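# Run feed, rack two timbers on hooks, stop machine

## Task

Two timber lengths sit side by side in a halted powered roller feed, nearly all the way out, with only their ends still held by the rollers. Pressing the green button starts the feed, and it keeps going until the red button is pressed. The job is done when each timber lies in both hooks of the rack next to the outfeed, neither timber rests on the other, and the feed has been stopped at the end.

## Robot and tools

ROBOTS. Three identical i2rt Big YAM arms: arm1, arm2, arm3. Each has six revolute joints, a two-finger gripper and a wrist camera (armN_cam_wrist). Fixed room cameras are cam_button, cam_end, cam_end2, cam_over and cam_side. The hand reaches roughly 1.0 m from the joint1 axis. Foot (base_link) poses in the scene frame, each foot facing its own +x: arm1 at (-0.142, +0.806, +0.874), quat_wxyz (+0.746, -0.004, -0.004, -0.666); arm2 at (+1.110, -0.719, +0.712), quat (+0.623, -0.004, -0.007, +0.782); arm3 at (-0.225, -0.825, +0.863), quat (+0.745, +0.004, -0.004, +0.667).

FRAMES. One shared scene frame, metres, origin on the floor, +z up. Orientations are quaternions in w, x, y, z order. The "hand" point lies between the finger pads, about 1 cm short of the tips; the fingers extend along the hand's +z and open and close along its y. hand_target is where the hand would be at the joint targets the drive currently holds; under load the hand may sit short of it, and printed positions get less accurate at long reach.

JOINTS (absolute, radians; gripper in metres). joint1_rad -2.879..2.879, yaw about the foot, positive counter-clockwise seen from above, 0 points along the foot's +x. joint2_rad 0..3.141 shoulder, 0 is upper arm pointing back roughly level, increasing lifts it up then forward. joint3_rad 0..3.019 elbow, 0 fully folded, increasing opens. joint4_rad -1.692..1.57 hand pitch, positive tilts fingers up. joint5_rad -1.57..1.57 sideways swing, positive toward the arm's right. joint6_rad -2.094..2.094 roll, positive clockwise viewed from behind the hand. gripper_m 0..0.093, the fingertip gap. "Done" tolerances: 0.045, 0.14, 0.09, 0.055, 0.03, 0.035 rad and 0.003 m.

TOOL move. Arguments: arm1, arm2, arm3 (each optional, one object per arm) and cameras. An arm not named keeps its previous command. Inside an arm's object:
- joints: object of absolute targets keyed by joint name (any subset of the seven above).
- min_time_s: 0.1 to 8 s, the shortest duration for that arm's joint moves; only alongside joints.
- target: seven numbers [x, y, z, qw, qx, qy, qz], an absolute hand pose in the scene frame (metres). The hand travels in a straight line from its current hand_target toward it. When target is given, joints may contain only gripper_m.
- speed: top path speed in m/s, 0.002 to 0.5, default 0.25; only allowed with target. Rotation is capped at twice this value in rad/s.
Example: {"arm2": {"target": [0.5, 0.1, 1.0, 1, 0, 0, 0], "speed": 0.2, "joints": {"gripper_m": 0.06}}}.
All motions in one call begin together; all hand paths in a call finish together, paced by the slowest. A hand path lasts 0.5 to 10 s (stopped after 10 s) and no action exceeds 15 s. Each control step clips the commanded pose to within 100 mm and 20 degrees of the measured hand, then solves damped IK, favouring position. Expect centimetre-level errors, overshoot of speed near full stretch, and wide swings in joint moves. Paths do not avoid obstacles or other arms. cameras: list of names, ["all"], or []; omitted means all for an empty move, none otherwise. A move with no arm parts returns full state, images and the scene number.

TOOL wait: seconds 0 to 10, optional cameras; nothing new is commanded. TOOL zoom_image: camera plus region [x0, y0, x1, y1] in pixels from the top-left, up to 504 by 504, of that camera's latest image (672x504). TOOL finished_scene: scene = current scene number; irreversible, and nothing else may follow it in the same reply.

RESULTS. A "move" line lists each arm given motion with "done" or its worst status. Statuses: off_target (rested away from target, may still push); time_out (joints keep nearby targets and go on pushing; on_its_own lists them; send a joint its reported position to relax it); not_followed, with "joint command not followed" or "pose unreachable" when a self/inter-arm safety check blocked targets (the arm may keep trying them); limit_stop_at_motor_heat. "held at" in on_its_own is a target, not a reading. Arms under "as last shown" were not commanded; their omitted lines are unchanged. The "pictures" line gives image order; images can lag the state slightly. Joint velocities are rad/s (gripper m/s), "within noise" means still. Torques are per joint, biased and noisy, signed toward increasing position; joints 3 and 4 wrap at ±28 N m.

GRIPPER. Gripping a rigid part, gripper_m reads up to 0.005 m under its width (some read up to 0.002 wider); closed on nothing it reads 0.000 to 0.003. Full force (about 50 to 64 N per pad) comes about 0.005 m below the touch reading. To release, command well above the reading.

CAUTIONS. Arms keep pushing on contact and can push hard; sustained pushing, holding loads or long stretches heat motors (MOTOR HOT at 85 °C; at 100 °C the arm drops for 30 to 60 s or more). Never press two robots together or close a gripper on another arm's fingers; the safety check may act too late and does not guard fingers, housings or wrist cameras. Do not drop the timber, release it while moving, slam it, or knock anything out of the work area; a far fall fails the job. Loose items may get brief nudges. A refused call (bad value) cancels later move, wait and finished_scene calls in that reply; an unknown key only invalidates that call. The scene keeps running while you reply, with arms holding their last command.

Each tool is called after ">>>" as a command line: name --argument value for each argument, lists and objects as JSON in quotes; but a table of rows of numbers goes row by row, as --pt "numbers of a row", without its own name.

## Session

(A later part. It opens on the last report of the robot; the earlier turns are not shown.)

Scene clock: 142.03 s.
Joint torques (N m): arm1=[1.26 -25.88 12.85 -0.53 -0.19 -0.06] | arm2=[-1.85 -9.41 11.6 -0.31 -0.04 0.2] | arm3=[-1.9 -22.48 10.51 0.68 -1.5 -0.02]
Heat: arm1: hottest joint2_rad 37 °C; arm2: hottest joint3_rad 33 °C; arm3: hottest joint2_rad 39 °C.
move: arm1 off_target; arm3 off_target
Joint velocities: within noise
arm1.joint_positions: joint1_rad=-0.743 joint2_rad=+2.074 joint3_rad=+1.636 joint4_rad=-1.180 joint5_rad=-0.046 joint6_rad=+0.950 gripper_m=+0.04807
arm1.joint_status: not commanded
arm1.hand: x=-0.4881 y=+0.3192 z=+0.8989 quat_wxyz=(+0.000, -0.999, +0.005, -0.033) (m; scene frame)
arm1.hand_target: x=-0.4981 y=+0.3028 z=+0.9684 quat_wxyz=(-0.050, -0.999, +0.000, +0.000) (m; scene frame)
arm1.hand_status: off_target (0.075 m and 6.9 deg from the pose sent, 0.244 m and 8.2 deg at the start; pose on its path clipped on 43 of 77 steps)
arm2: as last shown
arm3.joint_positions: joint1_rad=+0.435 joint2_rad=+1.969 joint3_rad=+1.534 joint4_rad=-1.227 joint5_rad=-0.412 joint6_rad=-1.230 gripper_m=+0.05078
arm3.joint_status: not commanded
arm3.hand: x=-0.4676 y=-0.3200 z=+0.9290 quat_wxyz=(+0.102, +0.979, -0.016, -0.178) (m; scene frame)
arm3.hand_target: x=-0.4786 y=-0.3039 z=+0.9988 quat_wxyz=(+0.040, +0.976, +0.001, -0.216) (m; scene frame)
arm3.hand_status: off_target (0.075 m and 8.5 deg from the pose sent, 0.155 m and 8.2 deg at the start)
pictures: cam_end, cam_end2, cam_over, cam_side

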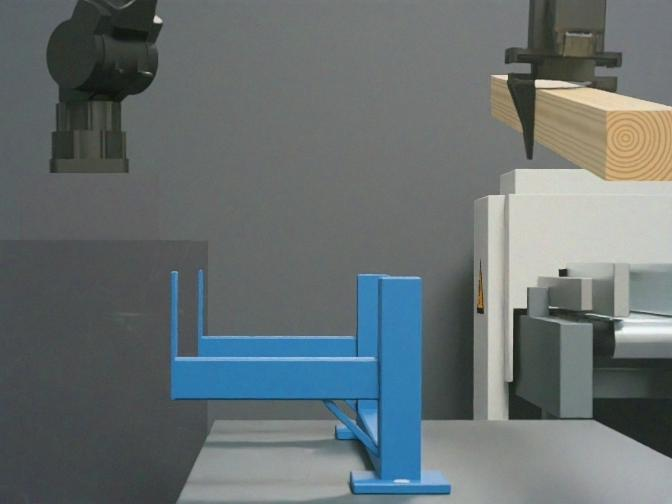

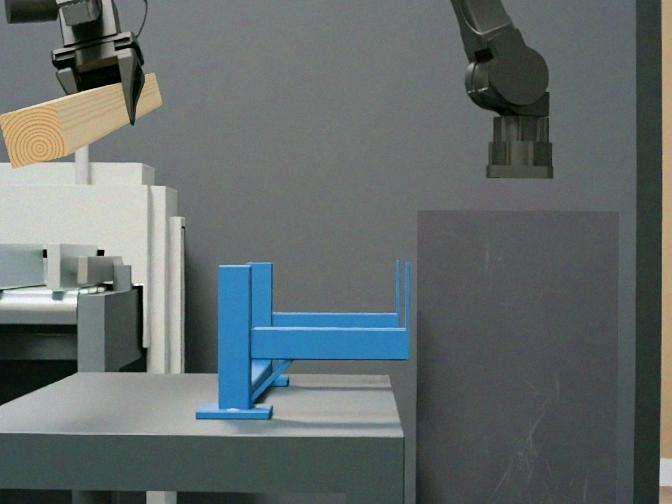

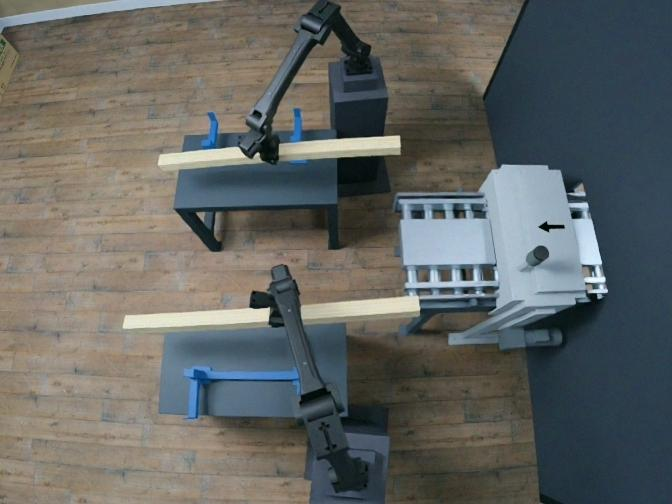

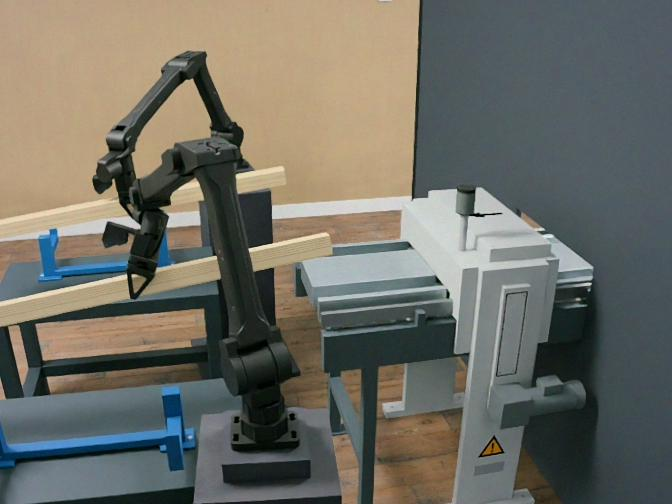

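>>> move --arm1 '{"target":[-0.64,0.5,0.97,-0.05,-0.997,0,0.06],"speed":0.15}' --arm3 '{"target":[-0.59,-0.43,1.0,-0.05,0.966,0,-0.2588],"speed":0.15}'

>>> move --arm1 '{"target":[-0.65,0.558,0.9,-0.05,-0.997,0,0.06],"speed":0.12}' --arm3 '{"target":[-0.625,-0.55,0.97,-0.05,0.966,0,-0.2588],"speed":0.12}' --cameras '["cam_over","cam_side","cam_end","cam_end2"]'

Scene clock: 175.40 s.
Joint torques (N m): arm1=[1.08 -23.88 12.23 0.47 -0.19 -0.04] | arm2=[-1.85 -9.35 11.59 -0.31 -0.03 0.2] | arm3=[-2.02 -17.96 11.02 2.41 -1.21 0.09]
Heat: arm1: hottest joint2_rad 40 °C; arm2: hottest joint3_rad 35 °C; arm3: hottest joint2_rad 39 °C.
move: arm1 off_target; arm3 off_target
Joint velocities: within noise
arm1.joint_positions: joint1_rad=-1.138 joint2_rad=+1.937 joint3_rad=+1.433 joint4_rad=-1.055 joint5_rad=-0.008 joint6_rad=+0.556 gripper_m=+0.04807
arm1.joint_status: not commanded
arm1.hand: x=-0.6187 y=+0.5163 z=+0.9043 quat_wxyz=(-0.013, -1.000, +0.005, +0.003) (m; scene frame)
arm1.hand_target: x=-0.6371 y=+0.5018 z=+0.9691 quat_wxyz=(-0.050, -0.997, +0.000, +0.060) (m; scene frame)
arm1.hand_status: off_target (0.071 m and 7.9 deg from the pose sent, 0.247 m and 12.2 deg at the start)
arm2: as last shown
arm3.joint_positions: joint1_rad=+0.743 joint2_rad=+1.665 joint3_rad=+1.103 joint4_rad=-0.789 joint5_rad=-0.336 joint6_rad=-0.871 gripper_m=+0.05078
arm3.joint_status: not commanded
arm3.hand: x=-0.5663 y=-0.4559 z=+0.9322 quat_wxyz=(+0.011, +0.980, -0.014, -0.197) (m; scene frame)
arm3.hand_target: x=-0.5869 y=-0.4338 z=+1.0003 quat_wxyz=(-0.050, +0.965, +0.001, -0.258) (m; scene frame)
arm3.hand_status: off_target (0.076 m and 10.2 deg from the pose sent, 0.179 m and 19.9 deg at the start)
pictures: none

Scene clock: 177.43 s.
Joint torques (N m): arm1=[0.09 -20.6 11.25 0.75 -0.21 -0.06] | arm2=[-1.85 -9.35 11.59 -0.29 -0.04 0.2] | arm3=[-1.73 -15.03 10.81 2.81 -0.89 0.11]
Heat: arm1: hottest joint2_rad 39 °C; arm2: hottest joint3_rad 35 °C; arm3: hottest joint2_rad 38 °C.
move: arm1 off_target; arm3 off_target
Joint velocities: within noise
arm1.joint_positions: joint1_rad=-1.231 joint2_rad=+1.938 joint3_rad=+1.294 joint4_rad=-0.880 joint5_rad=-0.022 joint6_rad=+0.455 gripper_m=+0.04807
arm1.joint_status: not commanded
arm1.hand: x=-0.6243 y=+0.5679 z=+0.8583 quat_wxyz=(-0.026, -1.000, +0.001, +0.016) (m; scene frame)
arm1.hand_target: x=-0.6483 y=+0.5589 z=+0.9003 quat_wxyz=(-0.050, -0.997, +0.000, +0.060) (m; scene frame)
arm1.hand_status: off_target (0.050 m and 5.8 deg from the pose sent, 0.052 m and 7.9 deg at the start)
arm2: as last shown
arm3.joint_positions: joint1_rad=+0.984 joint2_rad=+1.524 joint3_rad=+0.863 joint4_rad=-0.619 joint5_rad=-0.240 joint6_rad=-0.638 gripper_m=+0.05078
arm3.joint_status: not commanded
arm3.hand: x=-0.5908 y=-0.5725 z=+0.9102 quat_wxyz=(-0.002, +0.982, -0.010, -0.186) (m; scene frame)
arm3.hand_target: x=-0.6215 y=-0.5528 z=+0.9710 quat_wxyz=(-0.049, +0.965, +0.001, -0.258) (m; scene frame)
arm3.hand_status: off_target (0.072 m and 10.2 deg from the pose sent, 0.117 m and 10.2 deg at the start)
pictures: cam_end, cam_end2, cam_over, cam_side

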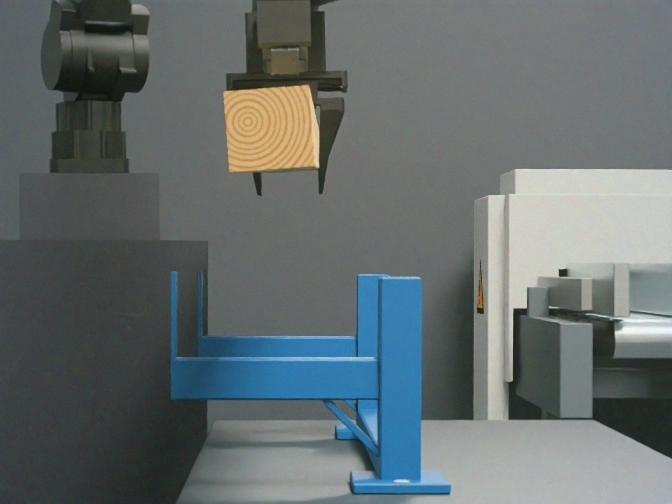

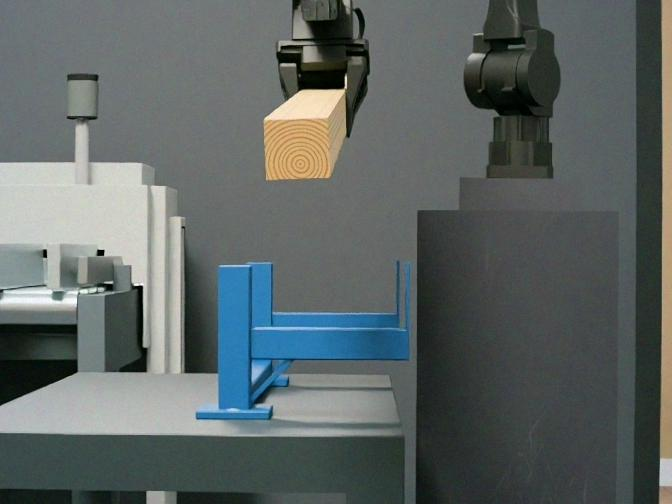

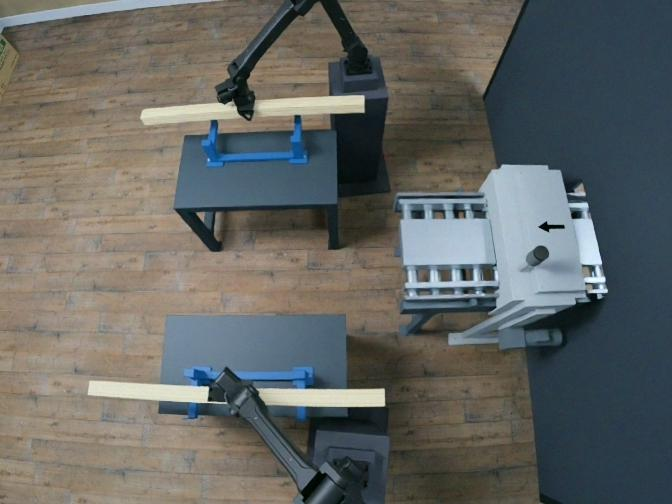

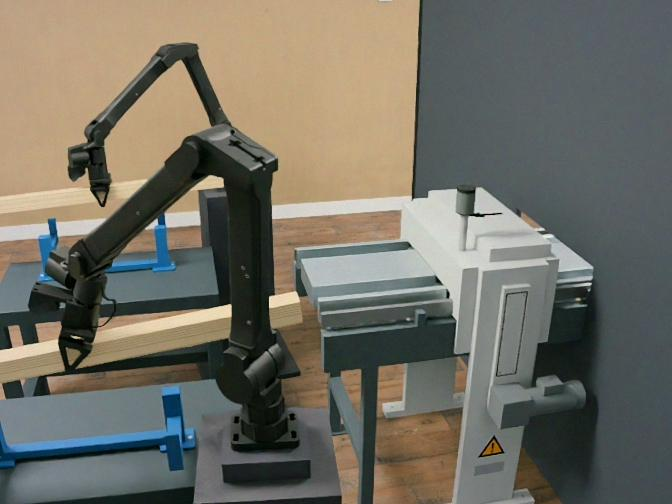

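>>> move --arm1 '{"target":[-0.655,0.558,0.81,-0.04,-0.995,0,0.1],"speed":0.1}' --arm3 '{"target":[-0.63,-0.555,0.855,-0.05,0.947,0,-0.317],"speed":0.1}' --cameras '["cam_over","cam_side","cam_end","cam_end2"]'

Scene clock: 200.97 s.
Joint torques (N m): arm1=[1.2 -20.95 9.39 1.1 0.11 0] | arm2=[-1.79 -9.35 11.59 -0.29 -0.03 0.2] | arm3=[-2.37 -12.75 8.06 3.45 -1.16 0.14]
Heat: arm1: hottest joint2_rad 37 °C; arm2: hottest joint3_rad 36 °C; arm3: hottest joint3_rad 37 °C.
move: arm1 off_target; arm3 off_target
Joint velocities: within noise
arm1.joint_positions: joint1_rad=-1.231 joint2_rad=+2.067 joint3_rad=+1.201 joint4_rad=-0.597 joint5_rad=+0.024 joint6_rad=+0.455 gripper_m=+0.04807
arm1.joint_status: not commanded
arm1.hand: x=-0.6257 y=+0.5749 z=+0.7695 quat_wxyz=(-0.019, -0.998, +0.002, +0.053) (m; scene frame)
arm1.hand_target: x=-0.6533 y=+0.5588 z=+0.8103 quat_wxyz=(-0.040, -0.994, +0.000, +0.100) (m; scene frame)
arm1.hand_status: off_target (0.053 m and 5.9 deg from the pose sent, 0.058 m and 9.8 deg at the start)
arm2: as last shown
arm3.joint_positions: joint1_rad=+0.984 joint2_rad=+1.717 joint3_rad=+0.688 joint4_rad=-0.117 joint5_rad=-0.306 joint6_rad=-0.613 gripper_m=+0.05078
arm3.joint_status: not commanded
arm3.hand: x=-0.5955 y=-0.5815 z=+0.8149 quat_wxyz=(-0.015, +0.967, -0.007, -0.256) (m; scene frame)
arm3.hand_target: x=-0.6273 y=-0.5567 z=+0.8565 quat_wxyz=(-0.050, +0.947, +0.001, -0.316) (m; scene frame)
arm3.hand_status: off_target (0.059 m and 8.4 deg from the pose sent, 0.070 m and 16.5 deg at the start)
pictures: cam_end, cam_end2, cam_over, cam_side

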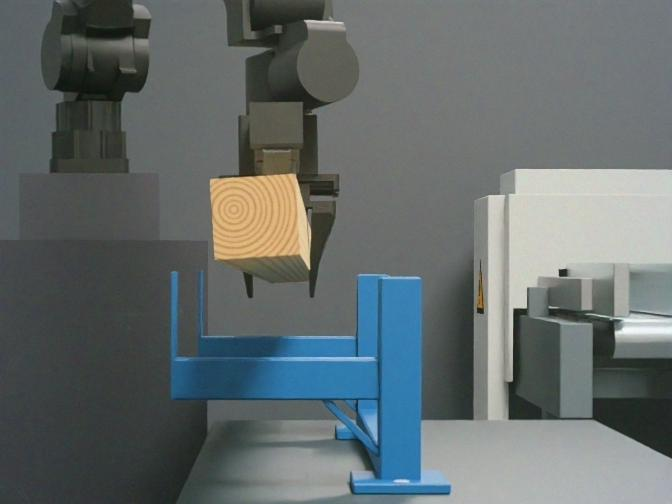

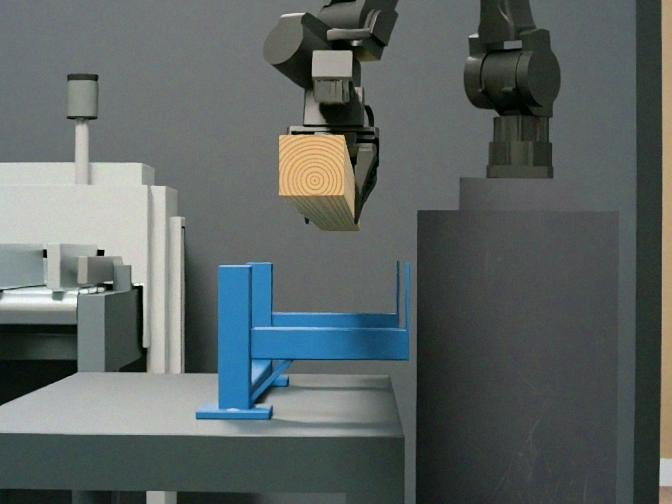

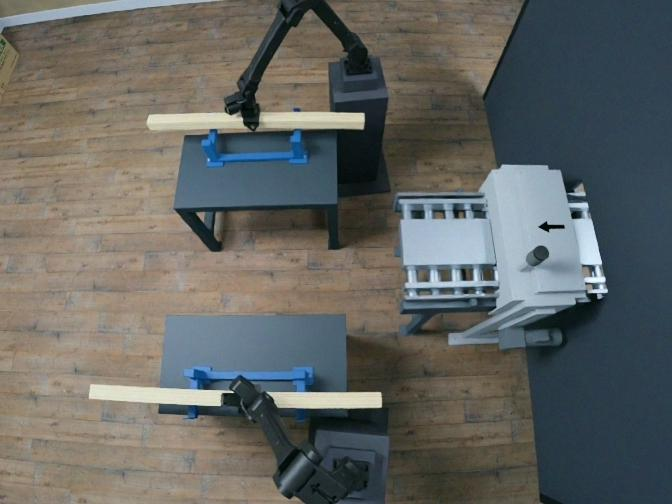

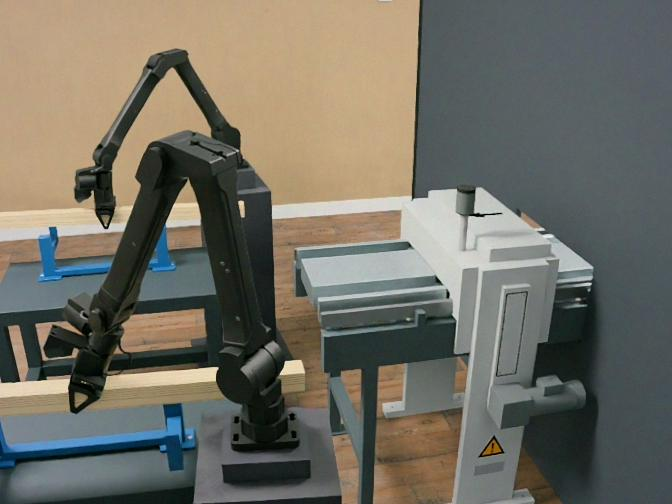

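>>> move --arm1 '{"target":[-0.655,0.554,0.735,-0.04,-0.995,0,0.1],"speed":0.07}' --arm3 '{"target":[-0.63,-0.557,0.735,-0.05,0.947,0,-0.317],"speed":0.1}'

>>> move --arm1 '{"target":[-0.652,0.556,0.715,-0.03,-0.995,0,0.09],"speed":0.05}' --arm3 '{"target":[-0.625,-0.56,0.715,-0.04,0.95,0,-0.31],"speed":0.05}' --cameras '["cam_over","cam_side","cam_end","cam_end2"]'

Scene clock: 212.67 s.
Joint torques (N m): arm1=[1.55 -19.37 8.69 1.83 0.22 0] | arm2=[-1.85 -9.35 11.59 -0.31 -0.03 0.21] | arm3=[-2.02 -12.86 5.82 4.03 -1.49 0.13]
Heat: arm1: hottest joint2_rad 36 °C; arm2: hottest joint3_rad 36 °C; arm3: hottest joint3_rad 36 °C.
move: arm1 off_target; arm3 off_target
Joint velocities: within noise
arm1.joint_positions: joint1_rad=-1.231 joint2_rad=+2.192 joint3_rad=+1.199 joint4_rad=-0.465 joint5_rad=+0.022 joint6_rad=+0.458 gripper_m=+0.04792
arm1.joint_status: not commanded
arm1.hand: x=-0.6235 y=+0.5745 z=+0.7085 quat_wxyz=(-0.021, -0.998, +0.003, +0.055) (m; scene frame)
arm1.hand_target: x=-0.6535 y=+0.5545 z=+0.7365 quat_wxyz=(-0.040, -0.994, +0.000, +0.100) (m; scene frame)
arm1.hand_status: off_target (0.046 m and 5.7 deg from the pose sent, 0.050 m and 5.9 deg at the start)
arm2: as last shown
arm3.joint_positions: joint1_rad=+0.986 joint2_rad=+2.055 joint3_rad=+0.674 joint4_rad=+0.230 joint5_rad=-0.293 joint6_rad=-0.608 gripper_m=+0.05078
arm3.joint_status: not commanded
arm3.hand: x=-0.5855 y=-0.5865 z=+0.7047 quat_wxyz=(-0.018, +0.968, -0.011, -0.250) (m; scene frame)
arm3.hand_target: x=-0.6270 y=-0.5586 z=+0.7377 quat_wxyz=(-0.050, +0.948, +0.001, -0.316) (m; scene frame)
arm3.hand_status: off_target (0.061 m and 8.9 deg from the pose sent, 0.090 m and 8.4 deg at the start)
pictures: none

Scene clock: 213.63 s.
Joint torques (N m): arm1=[1.55 -16.44 9.99 1.91 0.24 0] | arm2=[-1.79 -9.35 11.59 -0.31 -0.04 0.2] | arm3=[-2.37 -9.29 6.41 4.45 -1.76 0.06]
Heat: arm1: hottest joint2_rad 36 °C; arm2: hottest joint3_rad 36 °C; arm3: hottest joint3_rad 36 °C.
move: arm1 off_target; arm3 off_target
Joint velocities: within noise
arm1.joint_positions: joint1_rad=-1.228 joint2_rad=+2.196 joint3_rad=+1.199 joint4_rad=-0.465 joint5_rad=+0.031 joint6_rad=+0.460 gripper_m=+0.04789
arm1.joint_status: not commanded
arm1.hand: x=-0.6226 y=+0.5750 z=+0.7065 quat_wxyz=(-0.016, -0.998, +0.003, +0.055) (m; scene frame)
arm1.hand_target: x=-0.6505 y=+0.5564 z=+0.7168 quat_wxyz=(-0.030, -0.995, +0.000, +0.090) (m; scene frame)
arm1.hand_status: off_target (0.036 m and 4.3 deg from the pose sent, 0.035 m and 4.2 deg at the start)
arm2: as last shown
arm3.joint_positions: joint1_rad=+0.985 joint2_rad=+2.059 joint3_rad=+0.674 joint4_rad=+0.234 joint5_rad=-0.293 joint6_rad=-0.608 gripper_m=+0.05078
arm3.joint_status: not commanded
arm3.hand: x=-0.5853 y=-0.5866 z=+0.7035 quat_wxyz=(-0.018, +0.968, -0.011, -0.250) (m; scene frame)
arm3.hand_target: x=-0.6220 y=-0.5614 z=+0.7185 quat_wxyz=(-0.040, +0.951, +0.001, -0.308) (m; scene frame)
arm3.hand_status: off_target (0.049 m and 7.7 deg from the pose sent, 0.049 m and 7.7 deg at the start)
pictures: cam_end, cam_end2, cam_over, cam_side

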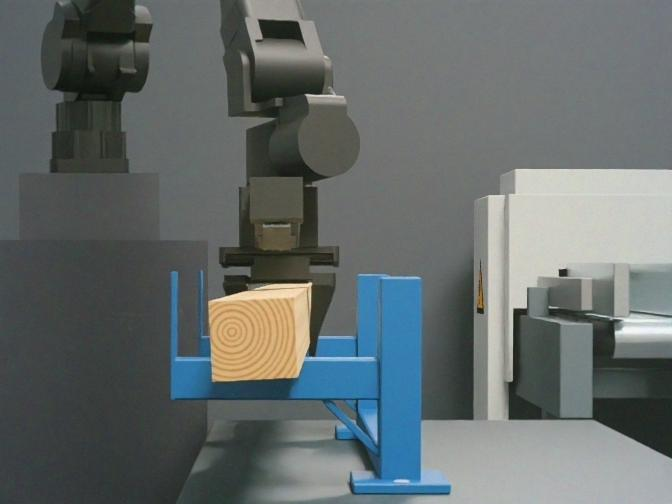

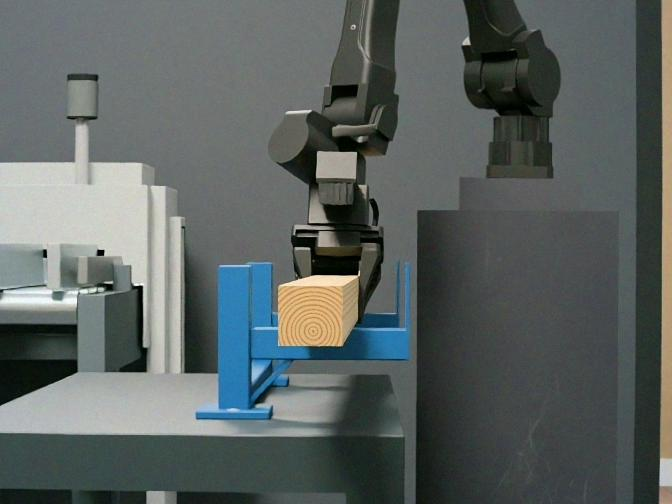

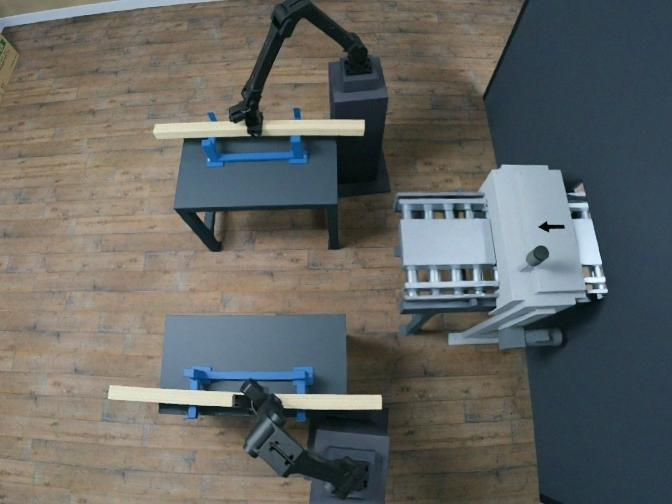

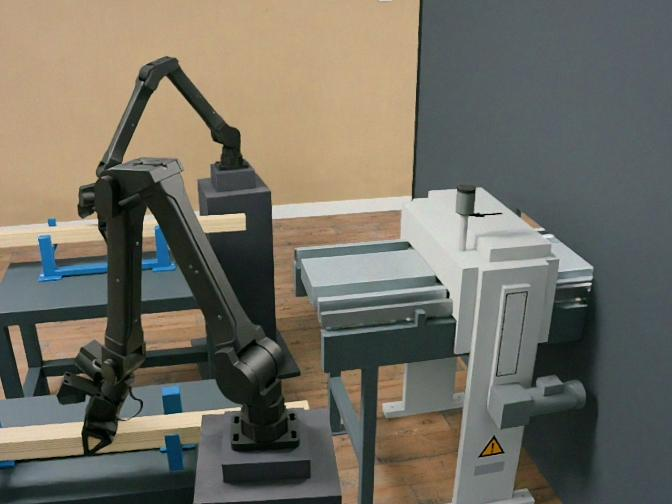

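>>> move --arm1 '{"target":[-0.63,0.57,0.712,-0.02,-0.998,0,0.06],"speed":0.05}' --arm3 '{"target":[-0.593,-0.579,0.712,-0.02,0.966,0,-0.258],"speed":0.05}'

>>> move --arm1 '{"joints":{"gripper_m":0.093}}' --arm3 '{"joints":{"gripper_m":0.093}}' --cameras '["cam_over","cam_side","cam_end","cam_end2","arm1_cam_wrist","arm3_cam_wrist"]'

Scene clock: 231.43 s.
Joint torques (N m): arm1=[0.73 -16.91 7.19 0.18 -0.09 -0.05] | arm2=[-1.85 -9.35 11.59 -0.29 -0.03 0.2] | arm3=[-2.49 -11.63 3.82 1.07 -0.8 -0.15]
Heat: arm1: hottest joint2_rad 35 °C; arm2: hottest joint3_rad 37 °C; arm3: hottest joint3_rad 34 °C.
move: arm1 off_target; arm3 off_target
Joint velocities: within noise
arm1.joint_positions: joint1_rad=-1.228 joint2_rad=+2.196 joint3_rad=+1.199 joint4_rad=-0.468 joint5_rad=+0.030 joint6_rad=+0.460 gripper_m=+0.04789
arm1.joint_status: not commanded
arm1.hand: x=-0.6218 y=+0.5752 z=+0.7064 quat_wxyz=(-0.016, -0.998, +0.003, +0.054) (m; scene frame)
arm1.hand_target: x=-0.6299 y=+0.5700 z=+0.7121 quat_wxyz=(-0.020, -0.998, +0.000, +0.060) (m; scene frame)
arm1.hand_status: off_target (0.011 m and 0.9 deg from the pose sent, 0.011 m and 0.8 deg at the start)
arm2.joint_positions: joint1_rad=-0.055 joint2_rad=+1.322 joint3_rad=+1.051 joint4_rad=-1.354 joint5_rad=-0.014 joint6_rad=+0.171 gripper_m=+0.00051
arm2.joint_status: not commanded
arm2.hand: x=+1.0470 y=-0.3763 z=+0.8776 quat_wxyz=(+0.014, +0.706, -0.707, +0.021) (m; scene frame)
arm2.hand_target: x=+1.0412 y=-0.3611 z=+0.8998 quat_wxyz=(+0.000, +0.707, -0.707, +0.000) (m; scene frame)
arm2.hand_status: not commanded
arm3.joint_positions: joint1_rad=+0.985 joint2_rad=+2.057 joint3_rad=+0.676 joint4_rad=+0.216 joint5_rad=-0.291 joint6_rad=-0.613 gripper_m=+0.05078
arm3.joint_status: not commanded
arm3.hand: x=-0.5831 y=-0.5879 z=+0.7027 quat_wxyz=(-0.015, +0.970, -0.009, -0.244) (m; scene frame)
arm3.hand_target: x=-0.5928 y=-0.5791 z=+0.7120 quat_wxyz=(-0.020, +0.966, +0.000, -0.258) (m; scene frame)
arm3.hand_status: off_target (0.016 m and 2.0 deg from the pose sent, 0.014 m and 1.5 deg at the start)
pictures: none

Scene clock: 232.13 s.
Joint torques (N m): arm1=[0.67 -17.32 7.24 0.2 -0.08 -0.06] | arm2=[-1.85 -9.35 11.58 -0.32 -0.04 0.2] | arm3=[-2.43 -11.28 3.86 1.09 -0.4 -0.03]
Heat: arm1: hottest joint2_rad 35 °C; arm2: hottest joint3_rad 37 °C; arm3: hottest joint3_rad 34 °C.
move: arm1 done; arm3 done
Joint velocities: within noise
arm1.joint_positions: joint1_rad=-1.228 joint2_rad=+2.196 joint3_rad=+1.199 joint4_rad=-0.468 joint5_rad=+0.030 joint6_rad=+0.460 gripper_m=+0.09287
arm1.joint_status: all done
arm1.hand: x=-0.6218 y=+0.5752 z=+0.7064 quat_wxyz=(-0.016, -0.998, +0.003, +0.054) (m; scene frame)
arm1.hand_target: x=-0.6299 y=+0.5700 z=+0.7121 quat_wxyz=(-0.020, -0.998, +0.000, +0.060) (m; scene frame)
arm1.hand_status: not commanded
arm2: as last shown
arm3.joint_positions: joint1_rad=+0.985 joint2_rad=+2.052 joint3_rad=+0.676 joint4_rad=+0.216 joint5_rad=-0.303 joint6_rad=-0.623 gripper_m=+0.09288
arm3.joint_status: all done
arm3.hand: x=-0.5852 y=-0.5885 z=+0.7052 quat_wxyz=(-0.013, +0.968, -0.003, -0.249) (m; scene frame)
arm3.hand_target: x=-0.5928 y=-0.5791 z=+0.7121 quat_wxyz=(-0.020, +0.966, +0.000, -0.258) (m; scene frame)
arm3.hand_status: not commanded
pictures: arm1_cam_wrist, arm3_cam_wrist, cam_end, cam_end2, cam_over, cam_side

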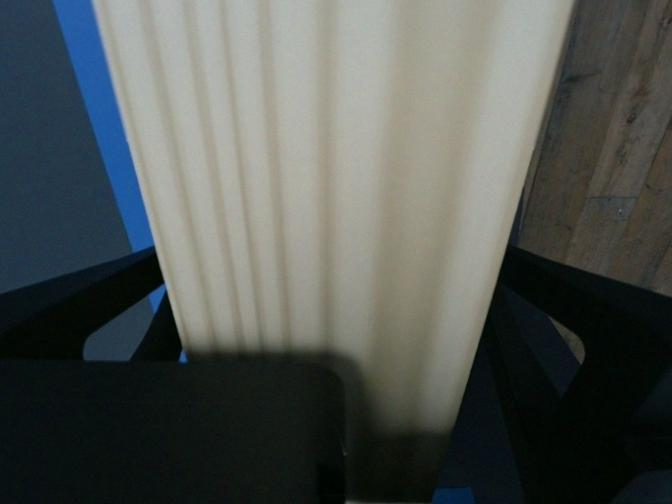

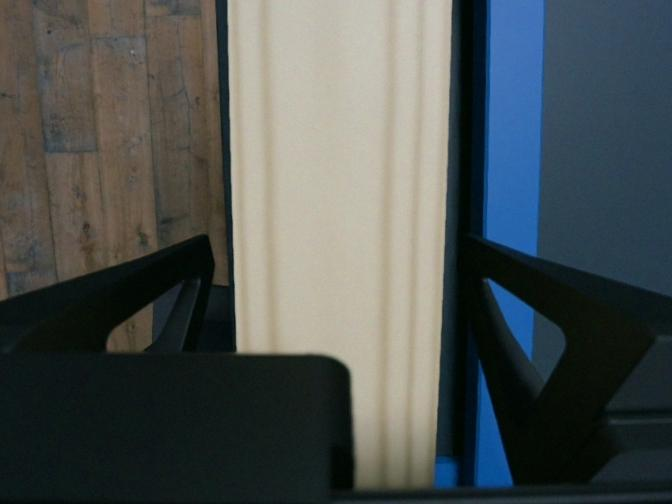

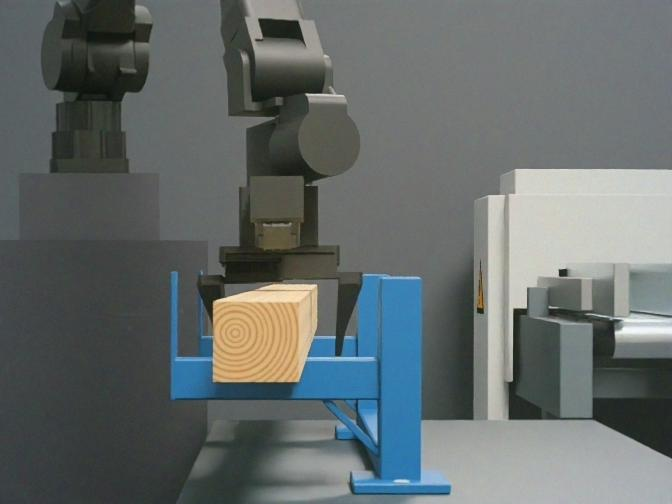

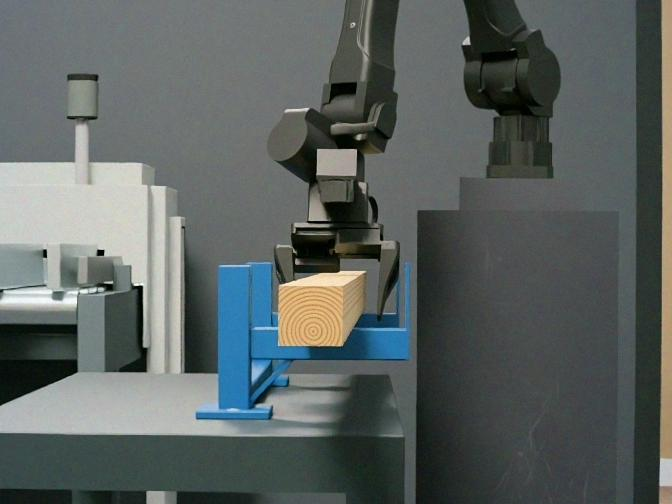

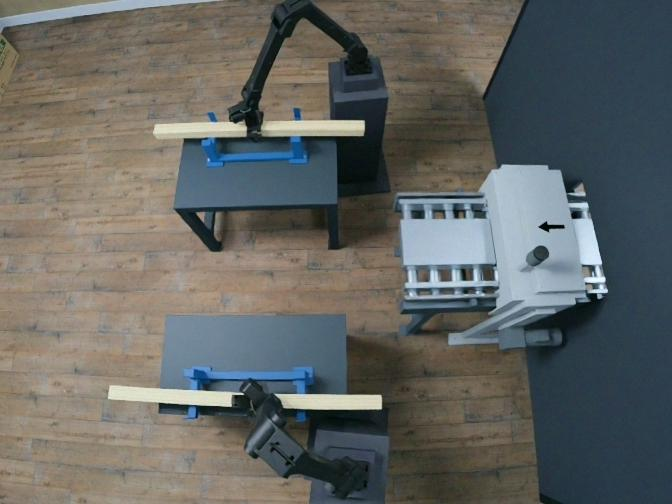

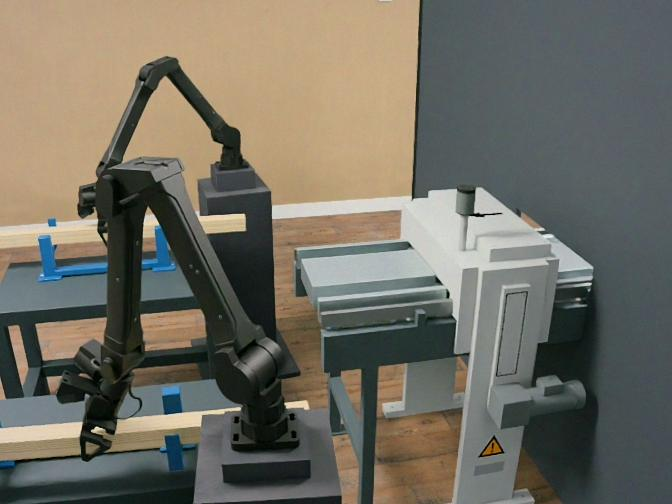

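Both released and resting in the hooks. Lift away slowly.

>>> move --arm1 '{"target":[-0.635,0.57,0.87,-0.02,-0.998,0,0.06],"speed":0.12}' --arm3 '{"target":[-0.593,-0.583,0.87,-0.015,0.966,0,-0.258],"speed":0.12}' --cameras '["cam_over","cam_side","cam_end","cam_end2","cam_button"]'

Scene clock: 239.00 s.
Joint torques (N m): arm1=[0.56 -15.5 11.18 0.03 -0.08 -0.05] | arm2=[-1.85 -9.41 11.59 -0.31 -0.04 0.2] | arm3=[-2.37 -8.76 8.66 0.95 -0.4 -0.04]
Heat: arm1: hottest joint2_rad 34 °C; arm2: hottest joint3_rad 37 °C; arm3: hottest joint3_rad 33 °C.
move: arm1 off_target; arm3 off_target
Joint velocities: within noise
arm1.joint_positions: joint1_rad=-1.228 joint2_rad=+1.901 joint3_rad=+1.232 joint4_rad=-0.806 joint5_rad=+0.030 joint6_rad=+0.460 gripper_m=+0.09295
arm1.joint_status: not commanded
arm1.hand: x=-0.6222 y=+0.5769 z=+0.8589 quat_wxyz=(-0.014, -0.999, +0.003, +0.049) (m; scene frame)
arm1.hand_target: x=-0.6346 y=+0.5702 z=+0.8703 quat_wxyz=(-0.020, -0.998, +0.000, +0.060) (m; scene frame)
arm1.hand_status: off_target (0.018 m and 1.5 deg from the pose sent, 0.164 m and 1.0 deg at the start)
arm2: as last shown
arm3.joint_positions: joint1_rad=+0.985 joint2_rad=+1.567 joint3_rad=+0.676 joint4_rad=-0.286 joint5_rad=-0.311 joint6_rad=-0.623 gripper_m=+0.09296
arm3.joint_status: not commanded
arm3.hand: x=-0.5811 y=-0.5956 z=+0.8563 quat_wxyz=(-0.005, +0.969, -0.004, -0.246) (m; scene frame)
arm3.hand_target: x=-0.5926 y=-0.5833 z=+0.8703 quat_wxyz=(-0.015, +0.966, +0.000, -0.258) (m; scene frame)
arm3.hand_status: off_target (0.022 m and 1.9 deg from the pose sent, 0.165 m and 1.1 deg at the start)
pictures: cam_button, cam_end, cam_end2, cam_over, cam_side

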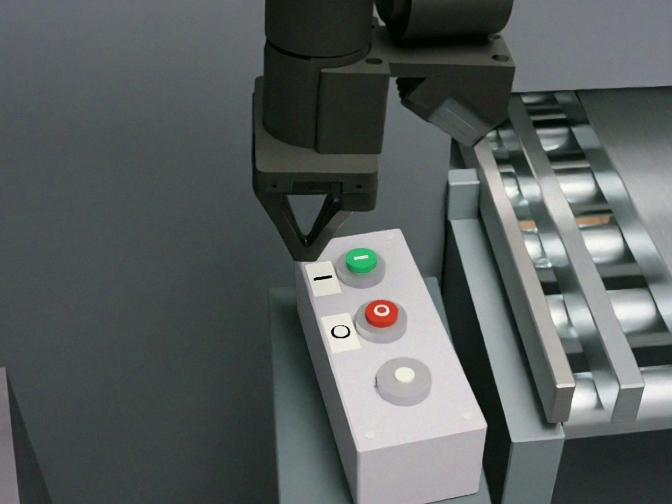

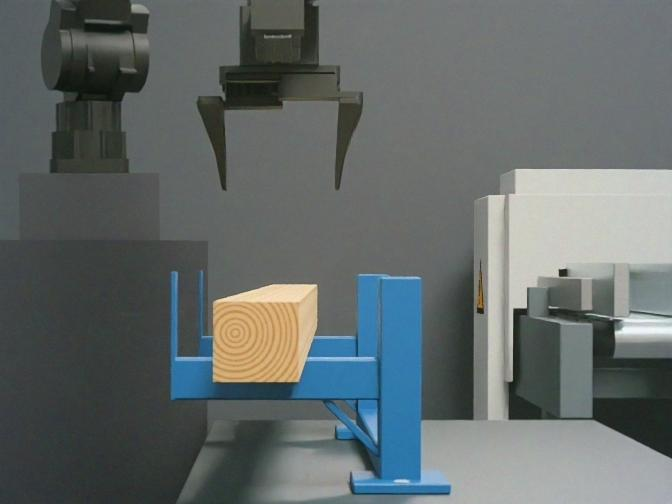

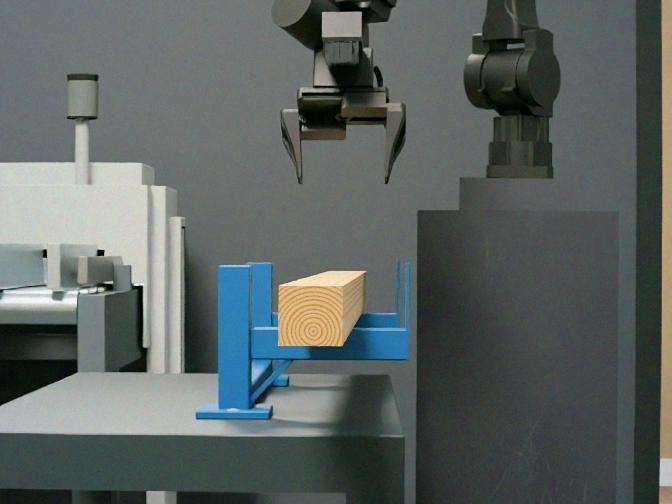

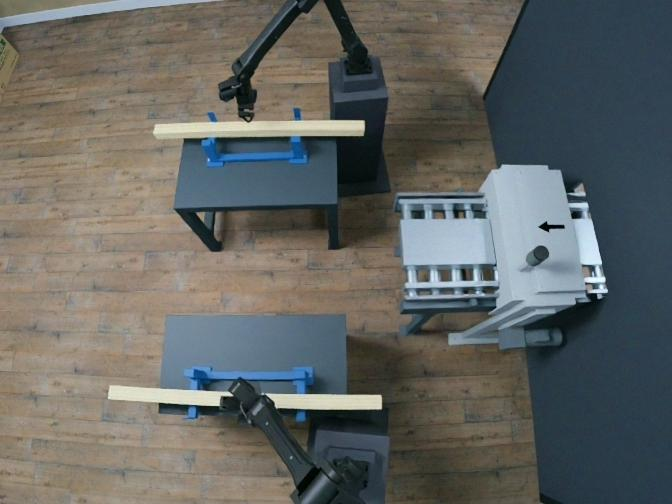

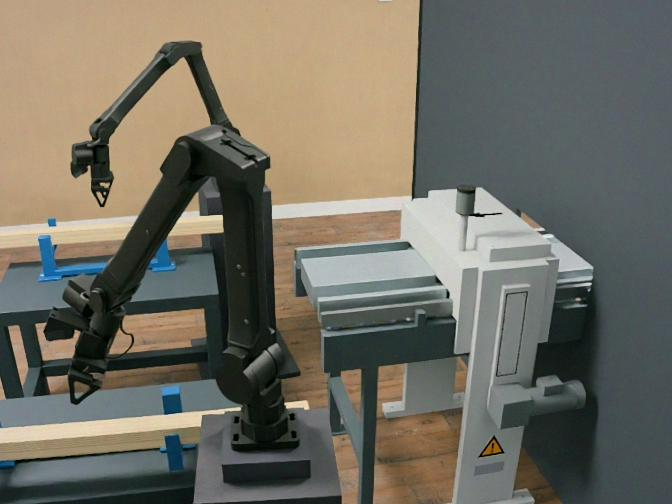

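>>> finished_scene --scene 2

The scene is finished: the task was done.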